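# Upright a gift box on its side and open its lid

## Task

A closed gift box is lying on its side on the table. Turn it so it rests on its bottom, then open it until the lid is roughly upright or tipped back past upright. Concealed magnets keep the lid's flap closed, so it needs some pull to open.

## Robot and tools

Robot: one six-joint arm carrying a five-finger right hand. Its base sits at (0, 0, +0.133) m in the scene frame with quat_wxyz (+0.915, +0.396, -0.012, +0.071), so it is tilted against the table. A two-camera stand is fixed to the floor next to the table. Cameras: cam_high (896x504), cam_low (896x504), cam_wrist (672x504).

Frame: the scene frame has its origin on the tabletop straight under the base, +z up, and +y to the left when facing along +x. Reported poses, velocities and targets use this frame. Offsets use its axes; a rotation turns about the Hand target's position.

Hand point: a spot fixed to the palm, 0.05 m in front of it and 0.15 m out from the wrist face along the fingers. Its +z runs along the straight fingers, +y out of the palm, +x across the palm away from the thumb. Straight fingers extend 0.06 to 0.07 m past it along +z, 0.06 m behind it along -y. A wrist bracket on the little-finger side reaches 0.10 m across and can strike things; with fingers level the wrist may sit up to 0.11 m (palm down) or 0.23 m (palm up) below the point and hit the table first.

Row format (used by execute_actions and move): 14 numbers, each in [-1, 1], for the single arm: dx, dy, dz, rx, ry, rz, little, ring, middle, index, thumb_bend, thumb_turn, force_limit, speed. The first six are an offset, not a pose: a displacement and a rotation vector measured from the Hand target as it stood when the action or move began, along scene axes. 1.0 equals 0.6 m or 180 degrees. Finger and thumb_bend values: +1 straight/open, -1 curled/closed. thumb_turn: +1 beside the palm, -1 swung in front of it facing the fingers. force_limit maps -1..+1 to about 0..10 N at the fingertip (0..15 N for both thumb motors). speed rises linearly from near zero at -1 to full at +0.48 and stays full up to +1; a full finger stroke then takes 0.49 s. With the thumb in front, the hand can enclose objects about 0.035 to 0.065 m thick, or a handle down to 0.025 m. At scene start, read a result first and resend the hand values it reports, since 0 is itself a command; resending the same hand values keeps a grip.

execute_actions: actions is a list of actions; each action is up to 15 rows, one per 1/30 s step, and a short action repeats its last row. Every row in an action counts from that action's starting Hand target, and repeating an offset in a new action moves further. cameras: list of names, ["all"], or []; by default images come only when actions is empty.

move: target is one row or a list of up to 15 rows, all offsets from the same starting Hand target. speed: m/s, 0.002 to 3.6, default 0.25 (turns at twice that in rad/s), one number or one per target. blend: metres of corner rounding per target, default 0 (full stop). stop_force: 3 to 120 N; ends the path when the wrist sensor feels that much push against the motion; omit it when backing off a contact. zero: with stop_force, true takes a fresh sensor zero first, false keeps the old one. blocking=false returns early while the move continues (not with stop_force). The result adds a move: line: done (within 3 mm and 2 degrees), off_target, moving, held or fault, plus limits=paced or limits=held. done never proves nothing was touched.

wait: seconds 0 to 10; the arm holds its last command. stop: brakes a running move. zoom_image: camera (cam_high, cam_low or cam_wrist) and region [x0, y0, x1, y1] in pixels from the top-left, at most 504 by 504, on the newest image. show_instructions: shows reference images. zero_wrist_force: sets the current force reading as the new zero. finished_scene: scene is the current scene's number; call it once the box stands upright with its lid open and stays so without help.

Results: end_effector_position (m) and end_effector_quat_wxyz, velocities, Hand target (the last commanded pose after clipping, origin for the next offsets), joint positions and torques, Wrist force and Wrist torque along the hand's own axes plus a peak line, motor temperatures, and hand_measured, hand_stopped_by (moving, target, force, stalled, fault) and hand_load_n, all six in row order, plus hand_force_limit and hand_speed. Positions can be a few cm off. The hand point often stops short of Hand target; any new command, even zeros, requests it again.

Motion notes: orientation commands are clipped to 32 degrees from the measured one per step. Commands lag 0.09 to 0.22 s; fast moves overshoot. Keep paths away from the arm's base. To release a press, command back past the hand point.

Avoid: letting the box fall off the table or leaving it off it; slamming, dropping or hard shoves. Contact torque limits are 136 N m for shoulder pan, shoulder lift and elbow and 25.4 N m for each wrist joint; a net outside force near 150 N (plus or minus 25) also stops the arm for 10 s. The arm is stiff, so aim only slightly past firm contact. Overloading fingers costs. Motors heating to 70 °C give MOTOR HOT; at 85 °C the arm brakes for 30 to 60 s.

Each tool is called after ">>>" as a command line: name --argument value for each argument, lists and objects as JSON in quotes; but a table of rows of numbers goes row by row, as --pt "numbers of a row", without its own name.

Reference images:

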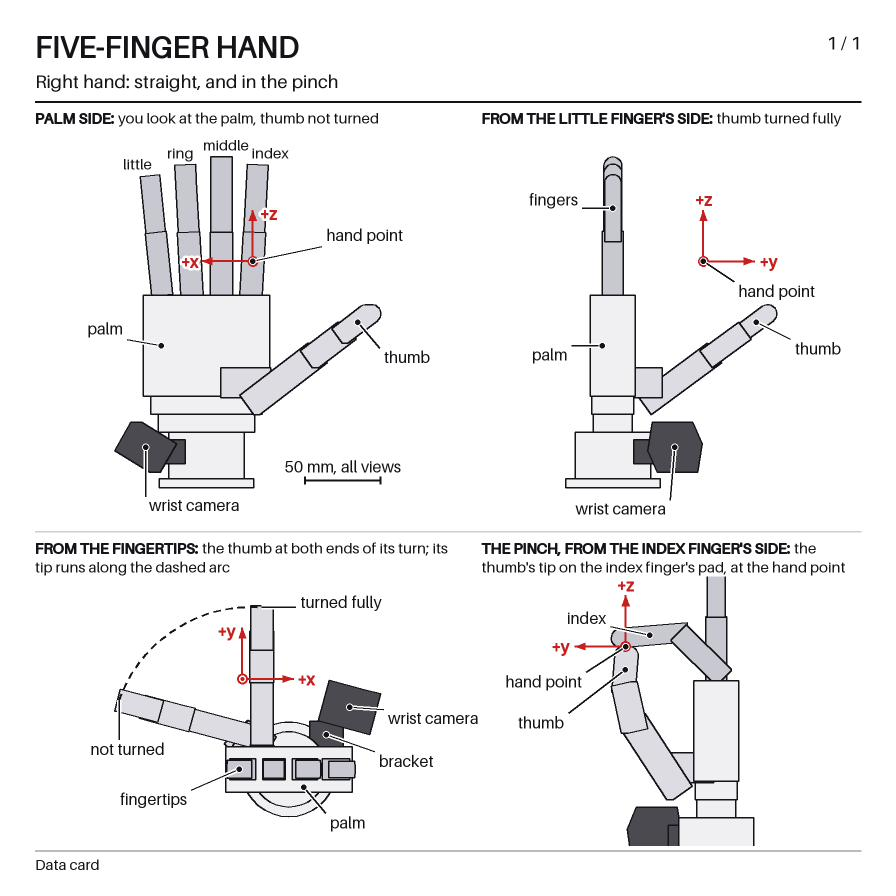

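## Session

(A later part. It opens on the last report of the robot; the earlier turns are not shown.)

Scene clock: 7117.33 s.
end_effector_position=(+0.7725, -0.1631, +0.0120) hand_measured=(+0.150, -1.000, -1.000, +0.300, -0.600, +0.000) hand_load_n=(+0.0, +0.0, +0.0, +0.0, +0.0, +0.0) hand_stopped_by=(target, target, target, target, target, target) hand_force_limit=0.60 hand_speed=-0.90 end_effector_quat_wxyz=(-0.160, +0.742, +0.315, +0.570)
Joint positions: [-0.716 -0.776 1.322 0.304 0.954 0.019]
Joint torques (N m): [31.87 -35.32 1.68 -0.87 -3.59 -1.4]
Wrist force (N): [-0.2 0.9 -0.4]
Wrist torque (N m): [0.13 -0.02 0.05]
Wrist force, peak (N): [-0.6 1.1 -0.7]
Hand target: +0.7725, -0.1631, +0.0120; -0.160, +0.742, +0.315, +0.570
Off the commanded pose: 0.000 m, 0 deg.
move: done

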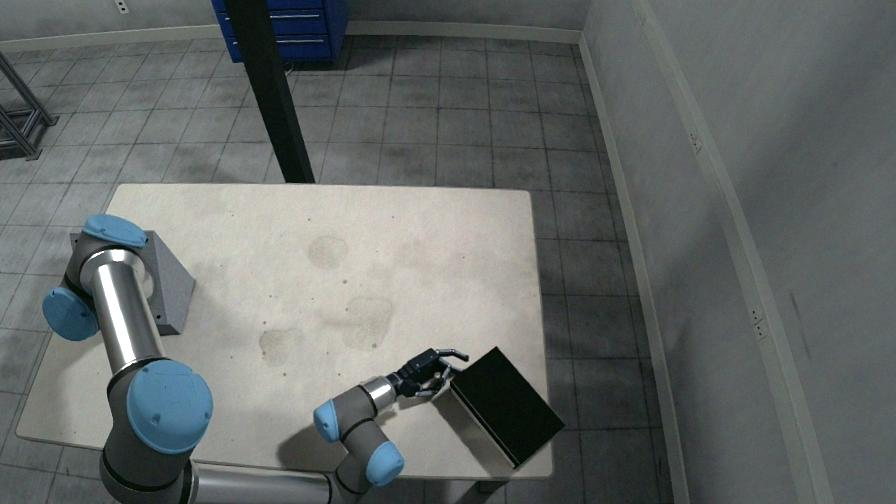

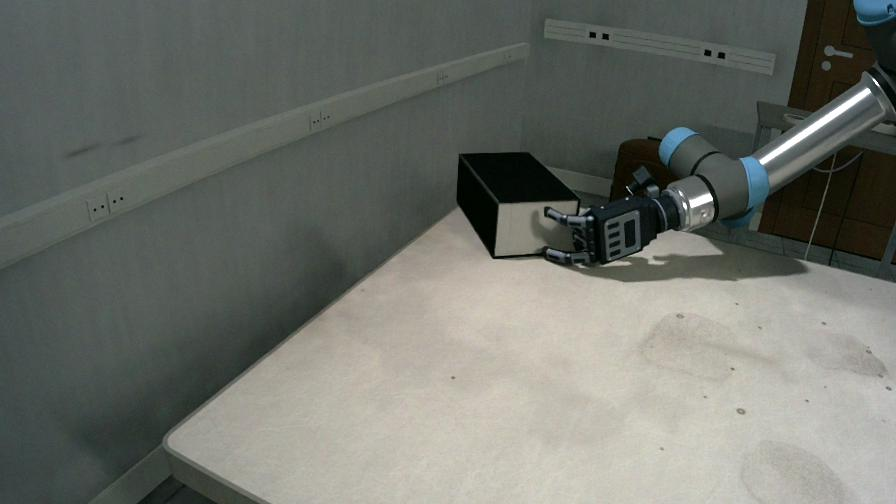

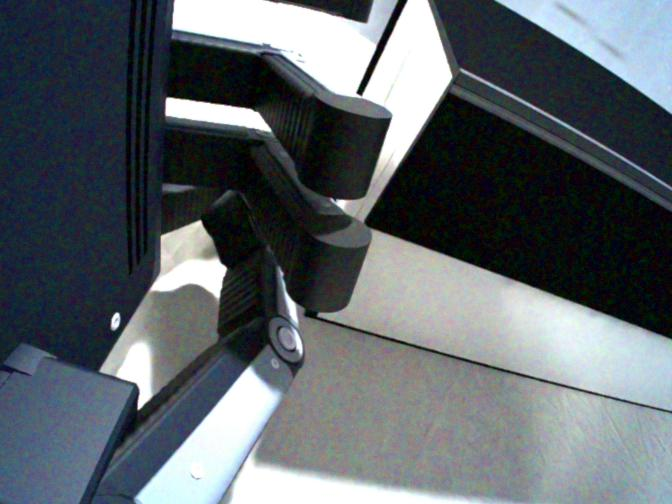

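>>> move --pt "-0.0152 -0.013 0 0 0 0 0.15 -1 -1 0.3 -0.6 0 0.6 -0.9" --pt "-0.0087 -0.0206 0 0 0 0 0.15 -1 -1 0.3 -0.6 0 0.6 -0.9" --speed 0.02 --cameras '["cam_wrist"]'

>>> move --target '[0.00215, -0.00253, 0, 0, 0, 0, 0.15, -1, -1, 0.3, -0.6, 0, 0.6, -0.9]' --speed 0.02 --cameras '["cam_wrist"]'

>>> move --target '[0.00215, -0.00253, 0, 0, 0, 0, 0.15, -1, -1, 0.3, -0.6, 0, 0.6, -0.9]' --speed 0.02 --cameras '["cam_low", "cam_wrist"]'

>>> zoom_image --camera "cam_low" --region '[440, 140, 620, 275]'

Scene clock: 7133.03 s.
end_effector_position=(+0.7673, -0.1754, +0.0119) hand_measured=(+0.150, -1.000, -1.000, +0.300, -0.600, +0.000) hand_load_n=(+0.0, +0.0, +0.0, +0.0, +0.0, +0.0) hand_stopped_by=(target, target, target, target, target, target) hand_force_limit=0.60 hand_speed=-0.90 end_effector_quat_wxyz=(-0.160, +0.742, +0.315, +0.570) end_effector_velocity=(-0.001, +0.001, +0.000) end_effector_angular_velocity=(+0.002, +0.000, +0.000)
Joint positions: [-0.734 -0.789 1.324 0.326 0.942 0.003]
Joint velocities: [-0.001 -0.001 0.005 -0.003 -0.001 0]
Joint torques (N m): [32.55 -44.79 0.39 -0.04 -3.47 -1.35]
Wrist force (N): [-0.2 1.0 -0.2]
Wrist torque (N m): [0.13 -0.01 0.13]
Wrist force, peak (N): [0.0 1.2 -0.7]
Hand target: +0.7673, -0.1754, +0.0120; -0.160, +0.742, +0.315, +0.570
Off the commanded pose: 0.000 m, 0 deg.
move: done
Images, in order (width x height): cam_wrist 672x504.

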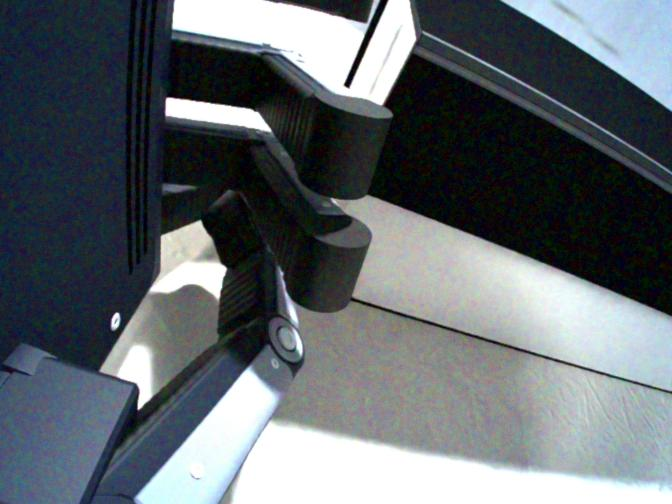

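Scene clock: 7133.73 s.
end_effector_position=(+0.7686, -0.1770, +0.0120) hand_measured=(+0.150, -1.000, -1.000, +0.300, -0.600, +0.000) hand_load_n=(+0.0, +0.0, +0.0, +0.0, +0.0, +0.0) hand_stopped_by=(target, target, target, target, target, target) hand_force_limit=0.60 hand_speed=-0.90 end_effector_quat_wxyz=(-0.160, +0.742, +0.315, +0.570)
Joint positions: [-0.734 -0.787 1.317 0.331 0.942 0.002]
Joint torques (N m): [31.89 -36.57 -3.16 3.07 -3.54 -1.44]
Wrist force (N): [-0.2 1.0 -0.5]
Wrist torque (N m): [0.15 -0.01 0.12]
Wrist force, peak (N): [-0.4 1.4 -0.3]
Hand target: +0.7686, -0.1770, +0.0120; -0.160, +0.742, +0.315, +0.570
Off the commanded pose: 0.000 m, 0 deg.
move: done
Images, in order (width x height): cam_wrist 672x504.

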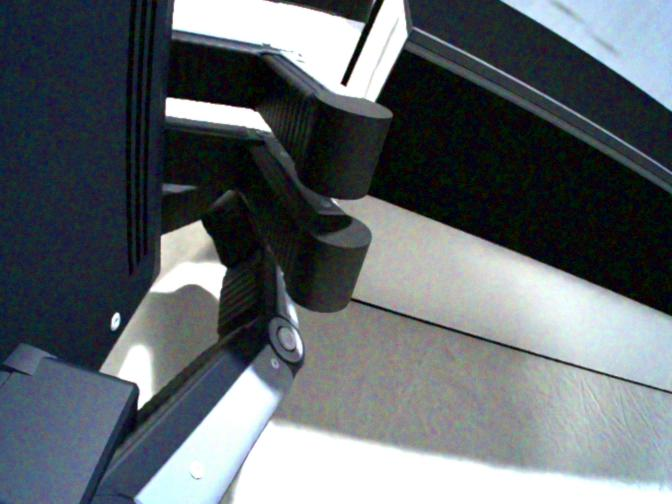

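Scene clock: 7134.43 s.
end_effector_position=(+0.7699, -0.1785, +0.0120) hand_measured=(+0.150, -1.000, -1.000, +0.300, -0.600, +0.000) hand_load_n=(+0.0, +0.0, +0.0, +0.5, +0.0, +0.0) hand_stopped_by=(target, target, target, target, target, target) hand_force_limit=0.60 hand_speed=-0.90 end_effector_quat_wxyz=(-0.160, +0.742, +0.315, +0.570)
Joint positions: [-0.735 -0.785 1.31 0.336 0.941 0.002]
Joint torques (N m): [31.84 -37.27 -2.33 2.88 -3.57 -1.29]
Wrist force (N): [-0.1 0.3 -0.3]
Wrist torque (N m): [0.12 -0.01 0.14]
Wrist force, peak (N): [-0.2 1.1 -0.2]
Hand target: +0.7699, -0.1785, +0.0120; -0.160, +0.742, +0.315, +0.570
Off the commanded pose: 0.000 m, 0 deg.
move: done
Images, in order (width x height): cam_low 896x504, cam_wrist 672x504.

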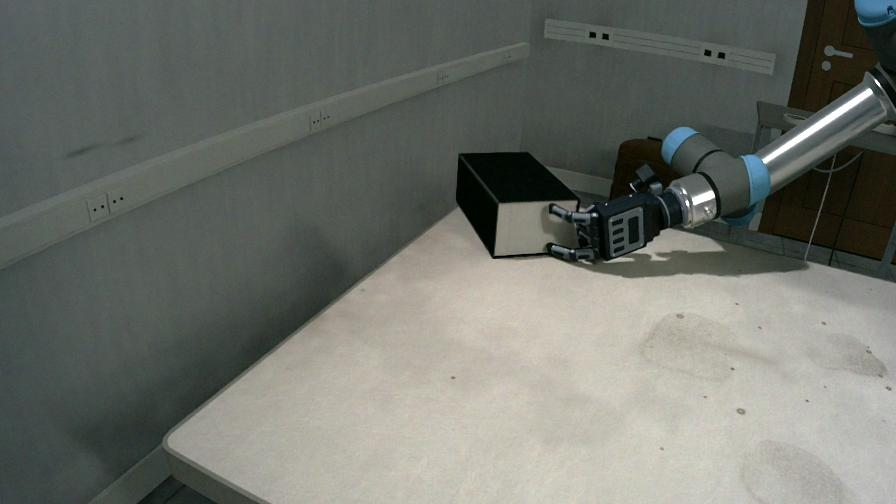

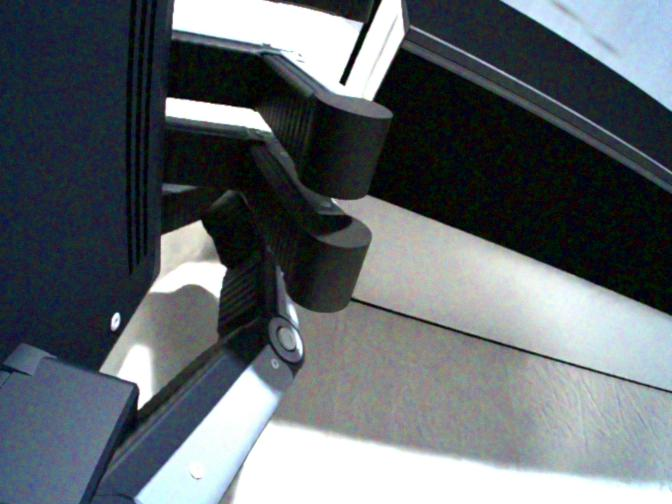

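Scaled by 2.800 from the camera's 896x504 image, which has a finer 1280x720 frame.

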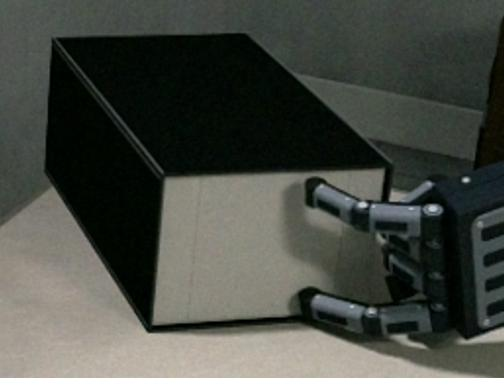

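>>> move --target '[0.00215, -0.00253, 0, 0, 0, 0, 0.15, -1, -1, 0.3, -0.6, 0, 0.6, -0.9]' --speed 0.02 --cameras '["cam_wrist"]'

>>> move --target '[0, 0, -0.012, 0, 0, 0, 0.15, -1, -1, 0.3, -0.6, 0, 0.6, -0.9]' --speed 0.004 --stop_force 3 --cameras '["cam_wrist"]'

>>> zoom_image --camera "cam_wrist" --region '[280, 0, 580, 225]'

Scene clock: 7139.47 s.
end_effector_position=(+0.7712, -0.1800, +0.0120) hand_measured=(+0.150, -1.000, -1.000, +0.300, -0.600, +0.000) hand_load_n=(+0.0, +0.0, +0.0, +0.5, +0.0, +0.0) hand_stopped_by=(target, target, target, target, target, target) hand_force_limit=0.60 hand_speed=-0.90 end_effector_quat_wxyz=(-0.160, +0.742, +0.315, +0.570)
Joint positions: [-0.735 -0.783 1.303 0.341 0.941 0.002]
Joint torques (N m): [30.92 -36.99 -3.12 2.9 -3.59 -1.49]
Wrist force (N): [-0.1 0.1 -0.6]
Wrist torque (N m): [0.14 0.01 0.12]
Wrist force, peak (N): [0.0 0.9 -0.7]
Hand target: +0.7712, -0.1800, +0.0120; -0.160, +0.742, +0.315, +0.570
Off the commanded pose: 0.000 m, 0 deg.
move: done
Images, in order (width x height): cam_wrist 672x504.

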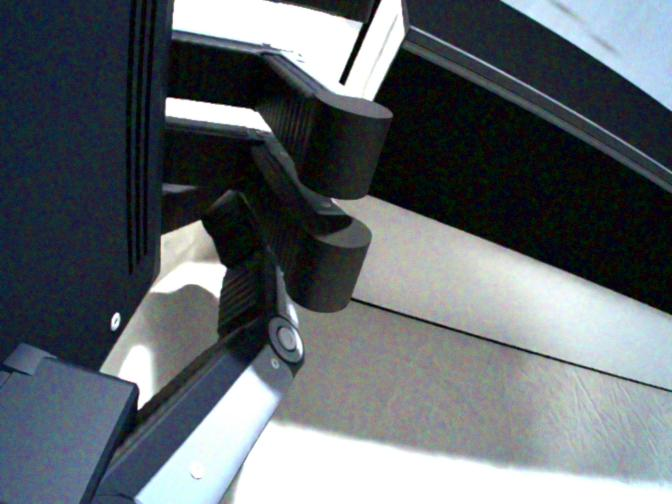

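Scene clock: 7141.30 s.
end_effector_position=(+0.7712, -0.1800, +0.0087) hand_measured=(+0.150, -1.000, -1.000, +0.300, -0.600, +0.000) hand_load_n=(+0.0, +0.0, +0.0, -0.5, +0.0, +0.0) hand_stopped_by=(target, target, target, target, target, target) hand_force_limit=0.60 hand_speed=-0.90 end_effector_quat_wxyz=(-0.160, +0.742, +0.315, +0.570)
Joint positions: [-0.738 -0.778 1.3 0.34 0.939 -0.001]
Joint torques (N m): [43.25 -50.34 1.99 1.09 0.9 1.03]
Wrist force (N): [2.8 0.6 -1.1]
Wrist torque (N m): [0.15 0.09 0.17]
Wrist force, peak (N): [4.2 0.5 -1.3]
Hand target: +0.7712, -0.1800, +0.0087; -0.160, +0.742, +0.315, +0.570 (not the last commanded pose)
Off the commanded pose: 0.004 m, 0 deg.
move: contact
Images, in order (width x height): cam_wrist 672x504.

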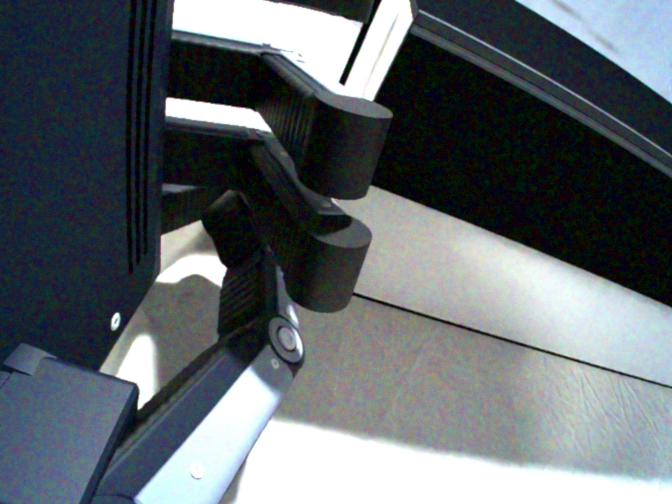

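Scaled by 1.680 from the camera's 672x504 image, which has a finer 960x720 frame.

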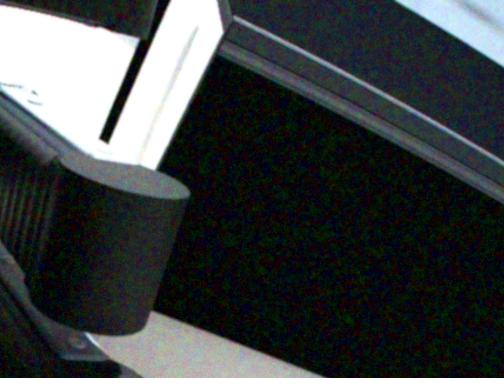

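>>> move --pt "0 0 0.005 0 0 0 0.15 -1 -1 0.3 -0.6 0 0.6 -0.9" --pt "-0.0075 0.0089 0.005 0 0 0 0.15 -1 -1 0.3 -0.6 0 0.6 -0.9" --speed 0.02

>>> move --target '[0, 0, -0.012, 0, 0, 0, 0.15, -1, -1, 0.3, -0.6, 0, 0.6, -0.9]' --speed 0.004 --stop_force 3

Scene clock: 7146.50 s.
end_effector_position=(+0.7667, -0.1747, +0.0117) hand_measured=(+0.150, -1.000, -1.000, +0.300, -0.600, +0.000) hand_load_n=(+0.0, +0.0, +0.0, +0.0, +0.0, +0.5) hand_stopped_by=(target, target, target, target, target, target) hand_force_limit=0.60 hand_speed=-0.90 end_effector_quat_wxyz=(-0.160, +0.742, +0.315, +0.570) end_effector_velocity=(+0.001, -0.003, +0.000) end_effector_angular_velocity=(-0.002, +0.001, -0.002)
Joint positions: [-0.734 -0.79 1.327 0.322 0.942 0.003]
Joint velocities: [-0.001 0 -0.005 0.003 0.002 0]
Joint torques (N m): [43.85 -38.12 -12.46 3.28 -0.19 1.37]
Wrist force (N): [-0.3 0.6 -0.3]
Wrist torque (N m): [0.08 0.01 0.01]
Wrist force, peak (N): [3.1 0.6 -1.5]
Hand target: +0.7667, -0.1746, +0.0117; -0.160, +0.742, +0.315, +0.570
Off the commanded pose: 0.000 m, 0 deg.
move: done

Scene clock: 7148.53 s.
end_effector_position=(+0.7667, -0.1746, +0.0075) hand_measured=(+0.150, -1.000, -1.000, +0.300, -0.600, +0.000) hand_load_n=(-0.5, -0.5, +0.0, -0.5, +0.5, +0.0) hand_stopped_by=(target, target, target, target, target, target) hand_force_limit=0.60 hand_speed=-0.90 end_effector_quat_wxyz=(-0.160, +0.742, +0.315, +0.570)
Joint positions: [-0.739 -0.783 1.323 0.322 0.939 -0.002]
Joint torques (N m): [42.99 -49.61 2.01 0.81 0.95 1.14]
Wrist force (N): [3.2 0.4 -1.6]
Wrist torque (N m): [0.15 0.09 0.20]
Wrist force, peak (N): [4.4 0.5 -2.2]
Hand target: +0.7667, -0.1746, +0.0075; -0.160, +0.742, +0.315, +0.570 (not the last commanded pose)
Off the commanded pose: 0.003 m, 0 deg.
move: contact

>>> move --pt "0 0 0.0075 0 0 0 0.15 -1 -1 0.3 -0.6 0 0.6 -0.9" --pt "0.0086 -0.0102 0.0075 0 0 0 0.15 -1 -1 0.3 -0.6 0 0.6 -0.9" --speed 0.02

>>> move --target '[0, 0, -0.012, 0, 0, 0, 0.15, -1, -1, 0.3, -0.6, 0, 0.6, -0.9]' --speed 0.004 --stop_force 3

>>> execute_actions --actions '[[[0,0,0,0,0,0,-0.08,-1,-1,0.3,-0.6,0,0.6,-0.85]]]' --cameras '["cam_low"]'

>>> zoom_image --camera "cam_low" --region '[440, 140, 620, 275]'

Scene clock: 7156.47 s.
end_effector_position=(+0.7719, -0.1807, +0.0120) hand_measured=(+0.150, -1.000, -1.000, +0.300, -0.600, +0.000) hand_load_n=(+0.0, +0.0, +0.0, +0.0, +0.0, +0.0) hand_stopped_by=(target, target, target, target, target, target) hand_force_limit=0.60 hand_speed=-0.90 end_effector_quat_wxyz=(-0.160, +0.742, +0.315, +0.570) end_effector_velocity=(-0.001, +0.002, -0.001) end_effector_angular_velocity=(+0.001, +0.001, +0.001)
Joint positions: [-0.735 -0.782 1.299 0.344 0.941 0.002]
Joint velocities: [0 0 0.005 -0.003 -0.001 0]
Joint torques (N m): [32.65 -47.12 1.15 -0.22 -3.29 -1.27]
Wrist force (N): [-0.1 0.8 -0.3]
Wrist torque (N m): [0.12 -0.02 0.13]
Wrist force, peak (N): [3.6 0.7 -1.6]
Hand target: +0.7718, -0.1808, +0.0120; -0.160, +0.742, +0.315, +0.570
Off the commanded pose: 0.000 m, 0 deg.
move: done

Scene clock: 7158.33 s.
end_effector_position=(+0.7719, -0.1808, +0.0085) hand_measured=(+0.150, -1.000, -1.000, +0.300, -0.600, +0.000) hand_load_n=(+0.0, +0.0, +0.0, -1.0, +0.5, +0.0) hand_stopped_by=(target, target, target, target, target, target) hand_force_limit=0.60 hand_speed=-0.90 end_effector_quat_wxyz=(-0.160, +0.742, +0.315, +0.570)
Joint positions: [-0.739 -0.777 1.296 0.343 0.939 -0.002]
Joint torques (N m): [43.48 -49.77 2.17 1.01 0.93 1.09]
Wrist force (N): [3.0 1.1 -1.4]
Wrist torque (N m): [0.13 0.14 0.16]
Wrist force, peak (N): [4.0 1.6 -1.6]
Hand target: +0.7719, -0.1808, +0.0085; -0.160, +0.742, +0.315, +0.570 (not the last commanded pose)
Off the commanded pose: 0.004 m, 0 deg.
move: contact

Scene clock: 7159.17 s.
end_effector_position=(+0.7719, -0.1808, +0.0085) hand_measured=(-0.080, -1.000, -1.000, +0.300, -0.600, +0.000) hand_load_n=(+0.0, +0.0, +0.0, -0.5, +0.5, +0.0) hand_stopped_by=(target, target, target, target, target, target) hand_force_limit=0.60 hand_speed=-0.85 end_effector_quat_wxyz=(-0.160, +0.742, +0.315, +0.570)
Joint positions: [-0.739 -0.777 1.296 0.343 0.939 -0.002]
Joint torques (N m): [42.48 -49.56 2.36 2.98 0.94 1.09]
Wrist force (N): [3.3 0.9 -1.2]
Wrist torque (N m): [0.09 0.10 0.17]
Wrist force, peak (N): [3.5 1.3 -1.6]
Hand target: +0.7719, -0.1808, +0.0085; -0.160, +0.742, +0.315, +0.570
Off the commanded pose: 0.000 m, 0 deg.
Images, in order (width x height): cam_low 896x504.

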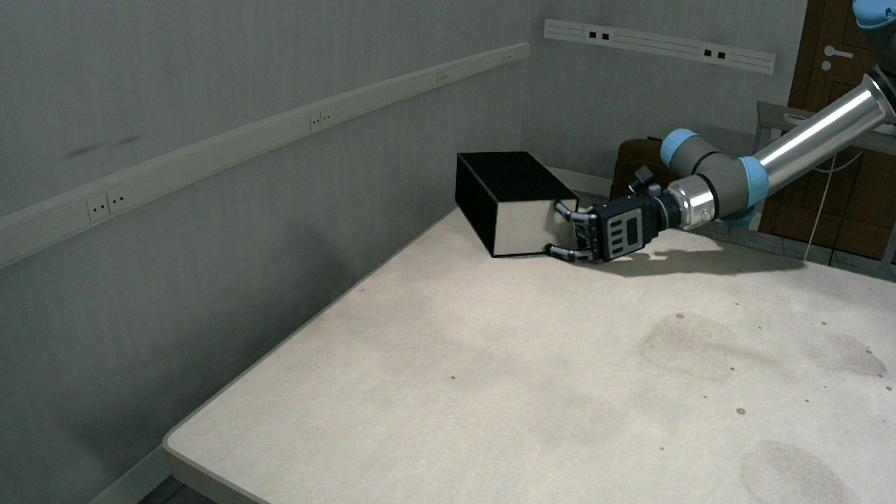

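Scaled by 2.800 from the camera's 896x504 image, which has a finer 1280x720 frame.

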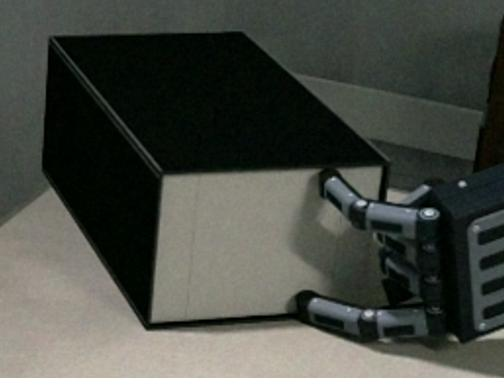

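>>> execute_actions --actions '[[[0,0,-0.0005,0,0,0,-0.2,-1,-1,0.3,-0.6,0,0.6,-0.92]]]'

>>> execute_actions --actions '[[[0,0,0,0,0,0,-0.25,-1,-1,0.3,-0.6,0,0.6,-0.95]]]'

>>> execute_actions --actions '[[[0,0,0,0,0,0,-0.3,-1,-1,0.3,-0.6,0,0.6,-0.95]]]'

Scene clock: 7164.03 s.
end_effector_position=(+0.7718, -0.1807, +0.0082) hand_measured=(-0.198, -1.000, -1.000, +0.300, -0.600, +0.000) hand_load_n=(+5.5, +0.0, +0.0, -5.0, +0.0, +0.0) hand_stopped_by=(target, target, target, target, target, target) hand_force_limit=0.60 hand_speed=-0.92 end_effector_quat_wxyz=(-0.160, +0.742, +0.315, +0.570)
Joint positions: [-0.739 -0.776 1.296 0.343 0.938 -0.002]
Joint torques (N m): [29.84 -35.26 -9.97 -0.31 -2.86 -1.01]
Wrist force (N): [2.5 0.0 -0.8]
Wrist torque (N m): [0.11 -0.15 0.08]
Wrist force, peak (N): [4.4 1.4 -1.6]
Hand target: +0.7719, -0.1808, +0.0082; -0.160, +0.742, +0.315, +0.570
Off the commanded pose: 0.000 m, 0 deg.

Scene clock: 7164.73 s.
end_effector_position=(+0.7719, -0.1807, +0.0082) hand_measured=(-0.234, -1.000, -1.000, +0.300, -0.600, +0.000) hand_load_n=(+8.0, +0.0, +0.0, -8.0, +0.0, +0.0) hand_stopped_by=(force, target, target, target, target, target) hand_force_limit=0.60 hand_speed=-0.95 end_effector_quat_wxyz=(-0.160, +0.742, +0.315, +0.570)
Joint positions: [-0.739 -0.776 1.296 0.343 0.938 -0.002]
Joint torques (N m): [31.81 -37.13 -9.54 -0.76 -0.27 -0.37]
Wrist force (N): [5.5 0.1 -1.5]
Wrist torque (N m): [0.12 -0.12 0.00]
Wrist force, peak (N): [6.0 -1.3 -1.4]
Hand target: +0.7719, -0.1808, +0.0082; -0.160, +0.742, +0.315, +0.570
Off the commanded pose: 0.000 m, 0 deg.

Scene clock: 7165.43 s.
end_effector_position=(+0.7719, -0.1808, +0.0082) hand_measured=(-0.234, -1.000, -1.000, +0.300, -0.600, +0.000) hand_load_n=(+8.0, +0.0, +0.0, -8.0, +0.0, +0.0) hand_stopped_by=(force, target, target, target, target, target) hand_force_limit=0.60 hand_speed=-0.95 end_effector_quat_wxyz=(-0.160, +0.742, +0.315, +0.570)
Joint positions: [-0.739 -0.776 1.296 0.343 0.938 -0.002]
Joint torques (N m): [33.14 -39.56 -8.51 -0.8 1.37 0.7]
Wrist force (N): [5.5 -0.1 -1.4]
Wrist torque (N m): [0.09 -0.12 -0.01]
Wrist force, peak (N): [5.8 0.2 -1.8]
Hand target: +0.7719, -0.1808, +0.0082; -0.160, +0.742, +0.315, +0.570
Off the commanded pose: 0.000 m, 0 deg.

>>> wait --seconds 0 --cameras '["all"]'

>>> zoom_image --camera "cam_low" --region '[440, 140, 620, 275]'

>>> zoom_image --camera "cam_wrist" --region '[280, 0, 580, 225]'

Scene clock: 7168.47 s.
end_effector_position=(+0.7719, -0.1808, +0.0082) hand_measured=(-0.234, -1.000, -1.000, +0.300, -0.600, +0.000) hand_load_n=(+8.0, +0.0, +0.0, -8.0, +0.0, +0.0) hand_stopped_by=(force, target, target, target, target, target) hand_force_limit=0.60 hand_speed=-0.95 end_effector_quat_wxyz=(-0.160, +0.742, +0.315, +0.570)
Joint positions: [-0.739 -0.776 1.296 0.343 0.938 -0.002]
Joint torques (N m): [39.91 -48.53 -3.89 -0.89 1.4 0.8]
Wrist force (N): [5.9 0.0 -1.4]
Wrist torque (N m): [0.10 -0.16 0.02]
Wrist force, peak (N): [6.0 0.1 -1.8]
Hand target: +0.7719, -0.1808, +0.0082; -0.160, +0.742, +0.315, +0.570
Off the commanded pose: 0.000 m, 0 deg.

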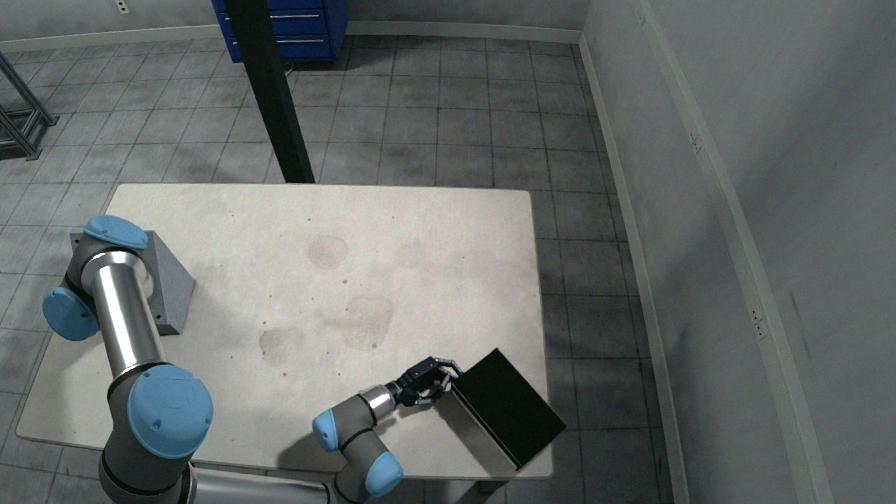

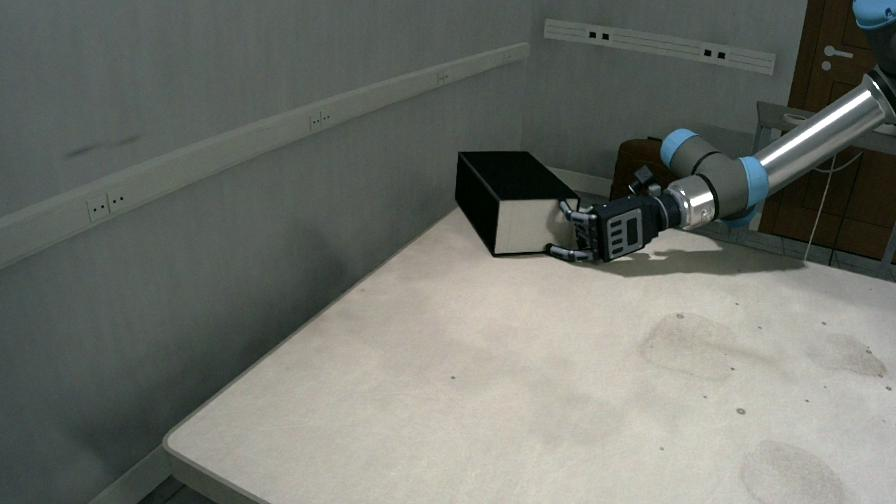

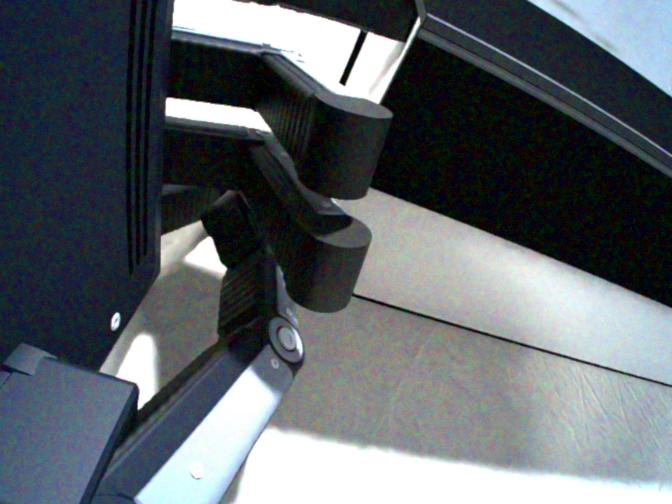

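Scaled by 2.800 from the camera's 896x504 image, which has a finer 1280x720 frame.

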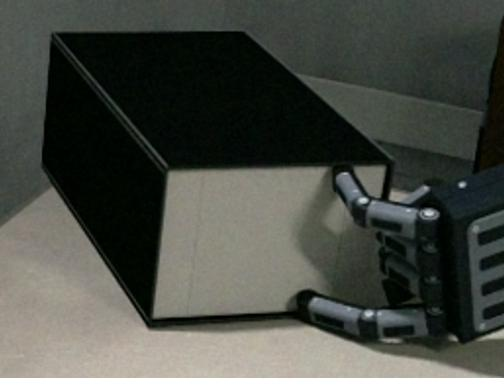

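Scaled by 1.680 from the camera's 672x504 image, which has a finer 960x720 frame.

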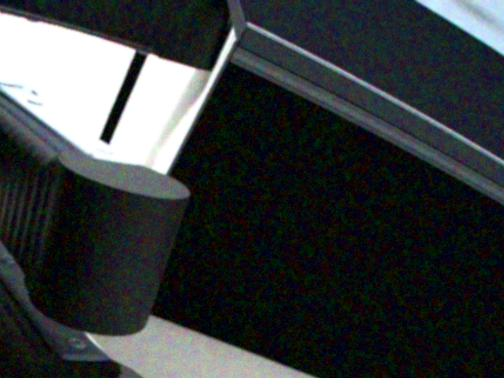

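>>> execute_actions --actions '[[[0.0002,0.0002,0.0008,-0.0054,0.0063,0,-0.3,-1,-1,0.3,-0.6,0,0.6,-0.95]]]'

Scene clock: 7182.50 s.
end_effector_position=(+0.7720, -0.1806, +0.0087) hand_measured=(-0.236, -1.000, -1.000, +0.300, -0.600, +0.000) hand_load_n=(+1.0, +0.0, +0.0, -4.5, +0.0, +0.0) hand_stopped_by=(force, target, target, target, target, target) hand_force_limit=0.60 hand_speed=-0.95 end_effector_quat_wxyz=(-0.157, +0.748, +0.319, +0.560)
Joint positions: [-0.728 -0.781 1.295 0.347 0.971 0.005]
Joint torques (N m): [30.93 -33.13 -9.34 -0.7 1.14 -0.92]
Wrist force (N): [3.5 0.9 -1.7]
Wrist torque (N m): [0.00 0.16 -0.02]
Wrist force, peak (N): [6.2 -0.1 -1.4]
Hand target: +0.7720, -0.1806, +0.0087; -0.157, +0.749, +0.319, +0.560
Off the commanded pose: 0.000 m, 0 deg.

>>> execute_actions --actions '[[[0,0,-0.0004,0,0,0,-0.28,-1,-1,0.3,-0.6,0,0.6,-0.95]]]'

>>> execute_actions --actions '[[[0,0,0,0,0,0,-0.33,-1,-1,0.3,-0.6,0,0.7,-0.95]]]' --cameras '["cam_low"]'

>>> zoom_image --camera "cam_low" --region '[440, 140, 620, 275]'

Scene clock: 7186.03 s.
end_effector_position=(+0.7720, -0.1806, +0.0085) hand_measured=(-0.278, -1.000, -1.000, +0.300, -0.600, +0.000) hand_load_n=(+7.0, +0.0, +0.0, -7.5, +0.0, +0.0) hand_stopped_by=(target, target, target, target, target, target) hand_force_limit=0.60 hand_speed=-0.95 end_effector_quat_wxyz=(-0.157, +0.749, +0.319, +0.560)
Joint positions: [-0.729 -0.781 1.295 0.347 0.971 0.004]
Joint torques (N m): [26.75 -38.89 -8.65 -0.45 -2.06 -0.17]
Wrist force (N): [6.1 -1.1 -1.8]
Wrist torque (N m): [0.11 -0.03 -0.12]
Wrist force, peak (N): [6.8 -1.5 -1.8]
Hand target: +0.7720, -0.1806, +0.0085; -0.157, +0.749, +0.319, +0.560
Off the commanded pose: 0.000 m, 0 deg.

Scene clock: 7186.73 s.
end_effector_position=(+0.7720, -0.1806, +0.0085) hand_measured=(-0.328, -1.000, -1.000, +0.300, -0.600, +0.000) hand_load_n=(+5.0, +0.0, +0.0, -6.0, +0.0, +0.0) hand_stopped_by=(target, target, target, target, target, target) hand_force_limit=0.70 hand_speed=-0.95 end_effector_quat_wxyz=(-0.157, +0.749, +0.319, +0.560)
Joint positions: [-0.729 -0.781 1.295 0.347 0.971 0.004]
Joint torques (N m): [28.03 -45.61 -7.76 -0.35 -1.69 0.37]
Wrist force (N): [6.4 -0.5 -2.1]
Wrist torque (N m): [0.15 -0.03 -0.04]
Wrist force, peak (N): [6.5 -0.7 -2.5]
Hand target: +0.7720, -0.1806, +0.0085; -0.157, +0.749, +0.319, +0.560
Off the commanded pose: 0.000 m, 0 deg.
Images, in order (width x height): cam_low 896x504.

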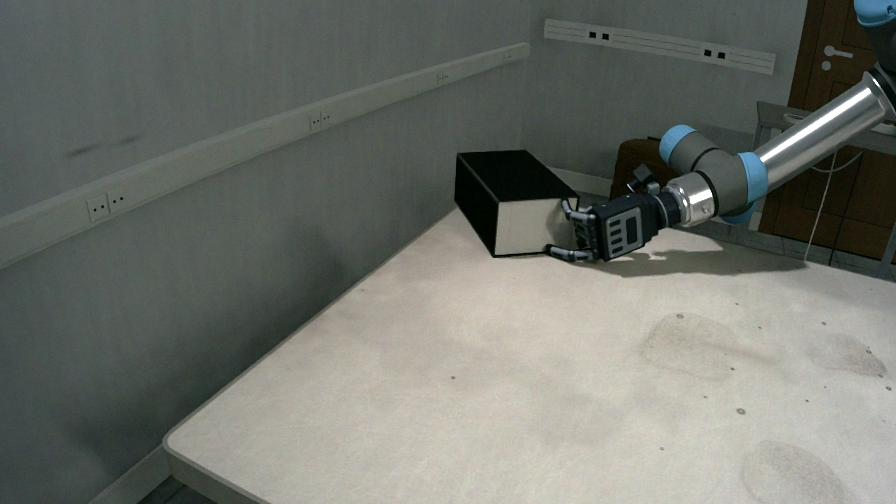

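Scaled by 2.800 from the camera's 896x504 image, which has a finer 1280x720 frame.

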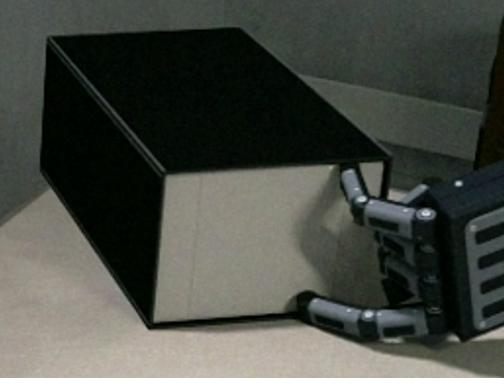

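>>> execute_actions --actions '[[[0,0,0,0,0,0,-0.37,-1,-1,0.3,-0.6,0,0.7,-0.95]]]'

>>> execute_actions --actions '[[[0,0,0,0,0,0,-0.41,-1,-1,0.3,-0.6,0,0.7,-0.95]]]' --cameras '["cam_low"]'

>>> zoom_image --camera "cam_low" --region '[440, 140, 620, 275]'

Scene clock: 7193.57 s.
end_effector_position=(+0.7720, -0.1806, +0.0085) hand_measured=(-0.370, -1.000, -1.000, +0.300, -0.600, +0.000) hand_load_n=(+3.5, +0.5, +0.0, -5.5, +0.0, +0.0) hand_stopped_by=(target, target, target, target, target, target) hand_force_limit=0.70 hand_speed=-0.95 end_effector_quat_wxyz=(-0.157, +0.749, +0.319, +0.560)
Joint positions: [-0.729 -0.781 1.295 0.347 0.971 0.005]
Joint torques (N m): [30.85 -48.59 -4.01 0.83 -0.43 0.75]
Wrist force (N): [6.0 -0.4 -2.3]
Wrist torque (N m): [0.08 0.02 -0.02]
Wrist force, peak (N): [6.6 -1.1 -2.5]
Hand target: +0.7720, -0.1806, +0.0085; -0.157, +0.749, +0.319, +0.560
Off the commanded pose: 0.000 m, 0 deg.

Scene clock: 7194.27 s.
end_effector_position=(+0.7720, -0.1806, +0.0085) hand_measured=(-0.410, -1.000, -1.000, +0.300, -0.600, +0.000) hand_load_n=(+3.5, +0.0, +0.0, -5.5, +0.0, +0.0) hand_stopped_by=(target, target, target, target, target, target) hand_force_limit=0.70 hand_speed=-0.95 end_effector_quat_wxyz=(-0.157, +0.749, +0.319, +0.560)
Joint positions: [-0.729 -0.781 1.295 0.347 0.971 0.005]
Joint torques (N m): [31.87 -48.03 -2.78 1.08 -0.15 0.86]
Wrist force (N): [6.0 -0.6 -2.6]
Wrist torque (N m): [0.07 0.04 -0.03]
Wrist force, peak (N): [6.4 -0.1 -2.4]
Hand target: +0.7720, -0.1806, +0.0085; -0.157, +0.749, +0.319, +0.560
Off the commanded pose: 0.000 m, 0 deg.
Images, in order (width x height): cam_low 896x504.

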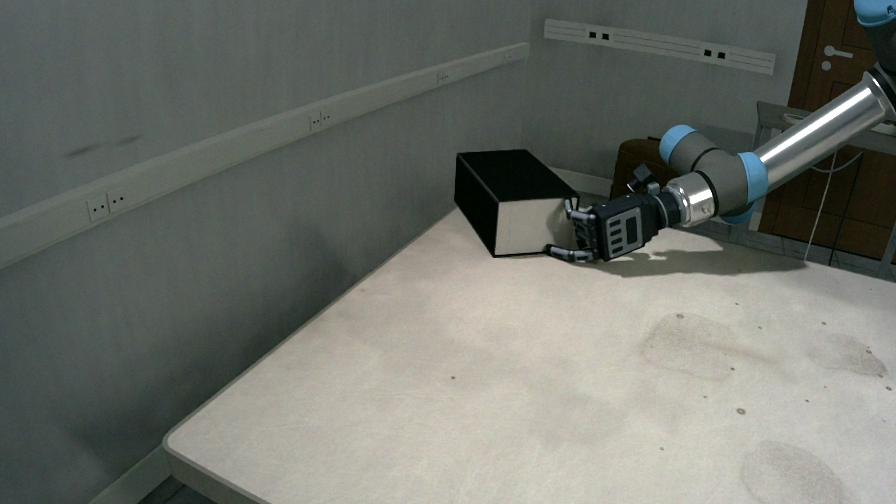

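Scaled by 2.800 from the camera's 896x504 image, which has a finer 1280x720 frame.

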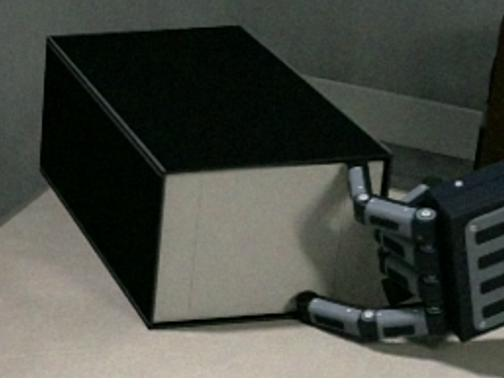

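>>> wait --seconds 0 --cameras '["cam_wrist","cam_low"]'

>>> zoom_image --camera "cam_wrist" --region '[280, 0, 580, 225]'

>>> zoom_image --camera "cam_low" --region '[525, 170, 615, 270]'

Scene clock: 7200.97 s.
end_effector_position=(+0.7720, -0.1806, +0.0085) hand_measured=(-0.410, -1.000, -1.000, +0.300, -0.600, +0.000) hand_load_n=(+3.5, +0.0, +0.0, -6.0, +0.5, +0.0) hand_stopped_by=(target, target, target, target, target, target) hand_force_limit=0.70 hand_speed=-0.95 end_effector_quat_wxyz=(-0.157, +0.749, +0.319, +0.560)
Joint positions: [-0.729 -0.781 1.295 0.347 0.971 0.005]
Joint torques (N m): [34.34 -47.75 0.56 2 0.96 0.84]
Wrist force (N): [6.0 -0.2 -2.4]
Wrist torque (N m): [0.11 0.04 -0.03]
Wrist force, peak (N): [6.5 -0.3 -2.7]
Hand target: +0.7720, -0.1806, +0.0085; -0.157, +0.749, +0.319, +0.560
Off the commanded pose: 0.000 m, 0 deg.
Images, in order (width x height): cam_low 896x504, cam_wrist 672x504.

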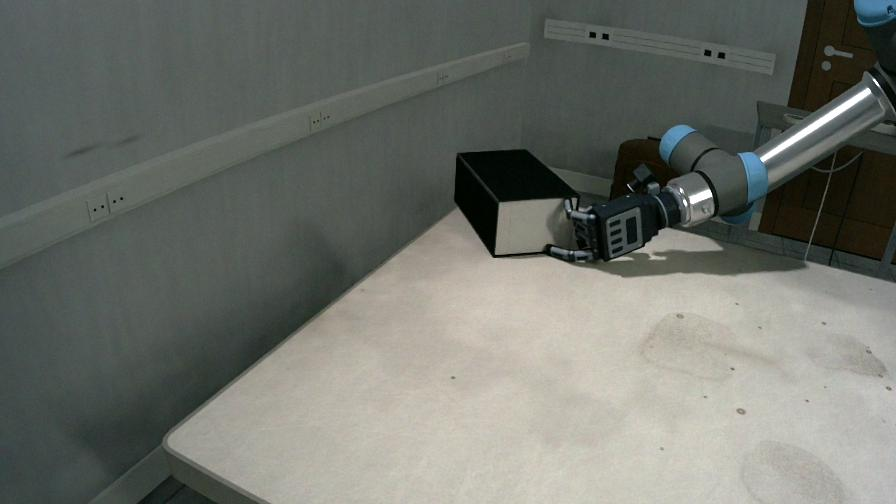

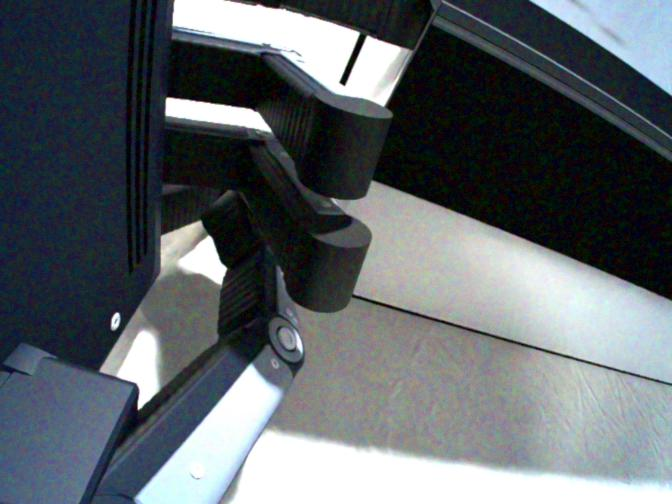

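Scaled by 1.680 from the camera's 672x504 image, which has a finer 960x720 frame.

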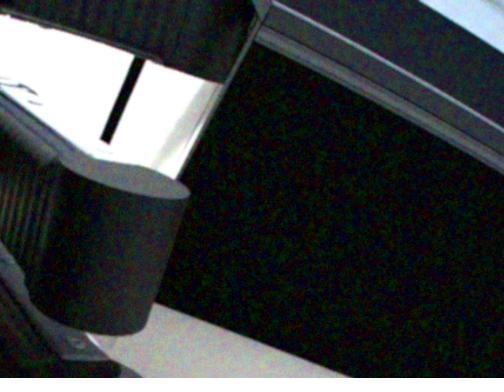

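Scaled by 5.040 from the camera's 896x504 image, which has a finer 1280x720 frame.

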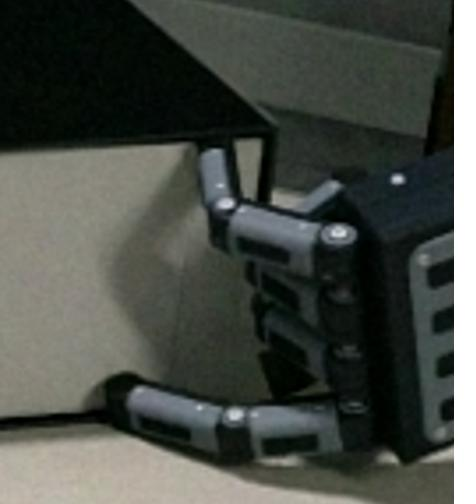

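>>> execute_actions --actions '[[[0.0006,0.0005,0.0016,-0.0072,0.0084,0,-0.41,-1,-1,0.3,-0.6,0,0.7,-0.95]]]'

>>> execute_actions --actions '[[[0,0,0,0,0,0,-0.46,-1,-1,0.3,-0.6,0,0.7,-0.95]]]' --cameras '["cam_low","cam_wrist"]'

>>> zoom_image --camera "cam_low" --region '[440, 140, 620, 275]'

Scene clock: 7211.10 s.
end_effector_position=(+0.7723, -0.1804, +0.0094) hand_measured=(-0.410, -1.000, -1.000, +0.300, -0.600, +0.000) hand_load_n=(-1.5, +0.0, +0.0, -4.0, +0.0, +0.0) hand_stopped_by=(target, target, target, target, target, target) hand_force_limit=0.70 hand_speed=-0.95 end_effector_quat_wxyz=(-0.152, +0.758, +0.323, +0.547)
Joint positions: [-0.714 -0.786 1.292 0.352 1.015 0.014]
Joint torques (N m): [33.24 -31.18 0.57 -1.12 2.8 -0.29]
Wrist force (N): [9.3 -0.1 -4.6]
Wrist torque (N m): [0.08 0.34 0.02]
Wrist force, peak (N): [9.3 -0.1 -4.6]
Hand target: +0.7723, -0.1803, +0.0094; -0.152, +0.758, +0.323, +0.546
Off the commanded pose: 0.000 m, 0 deg.

Scene clock: 7211.80 s.
end_effector_position=(+0.7723, -0.1803, +0.0094) hand_measured=(-0.460, -1.000, -1.000, +0.300, -0.600, +0.000) hand_load_n=(+1.5, +0.0, +0.0, -5.0, +0.0, +0.0) hand_stopped_by=(target, target, target, target, target, target) hand_force_limit=0.70 hand_speed=-0.95 end_effector_quat_wxyz=(-0.152, +0.758, +0.323, +0.546)
Joint positions: [-0.714 -0.786 1.292 0.352 1.015 0.014]
Joint torques (N m): [37.99 -32.55 2.12 0.01 1.73 0.47]
Wrist force (N): [8.4 1.8 -2.8]
Wrist torque (N m): [0.09 0.28 0.14]
Wrist force, peak (N): [9.2 -0.1 -4.7]
Hand target: +0.7723, -0.1803, +0.0094; -0.152, +0.758, +0.323, +0.546
Off the commanded pose: 0.000 m, 0 deg.
Images, in order (width x height): cam_low 896x504, cam_wrist 672x504.

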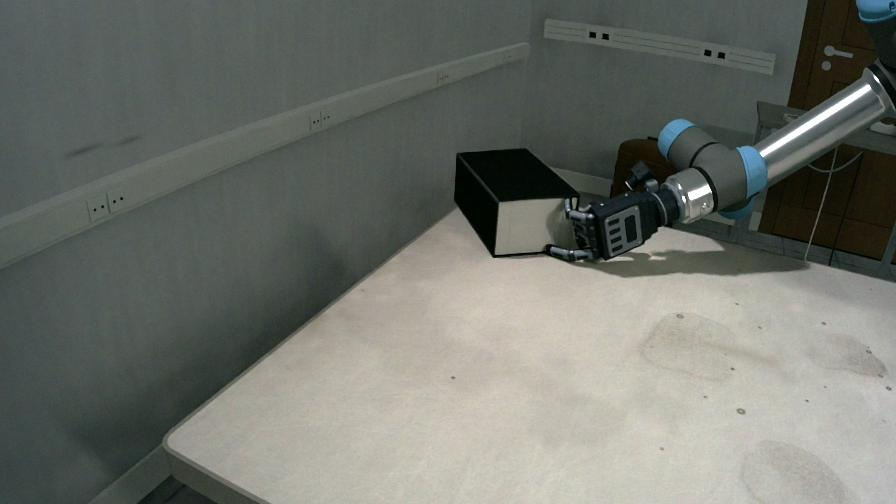

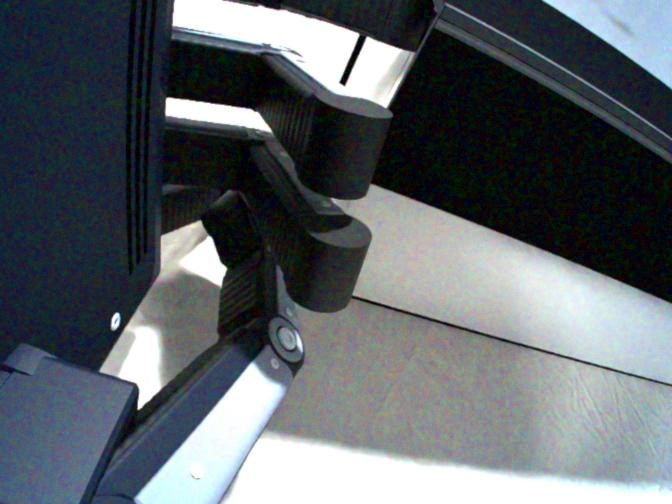

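Scaled by 2.800 from the camera's 896x504 image, which has a finer 1280x720 frame.

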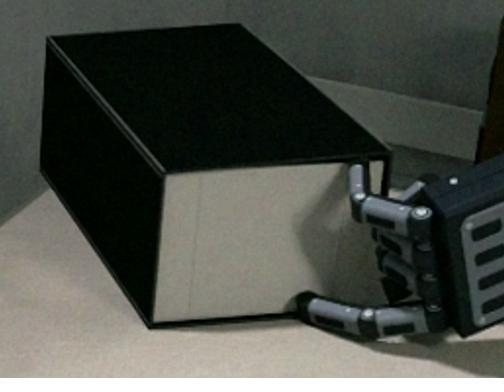

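>>> zoom_image --camera "cam_wrist" --region '[372, 175, 672, 400]'

>>> zoom_image --camera "cam_low" --region '[485, 150, 605, 265]'

Scaled by 1.680 from the camera's 672x504 image, which has a finer 960x720 frame.

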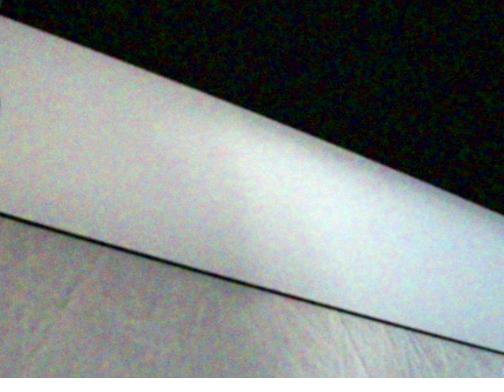

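Scaled by 4.200 from the camera's 896x504 image, which has a finer 1280x720 frame.

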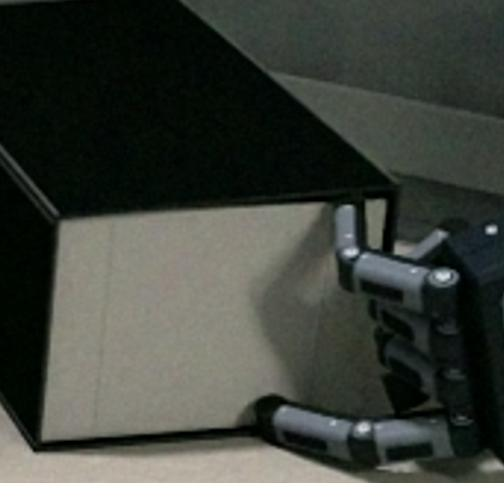

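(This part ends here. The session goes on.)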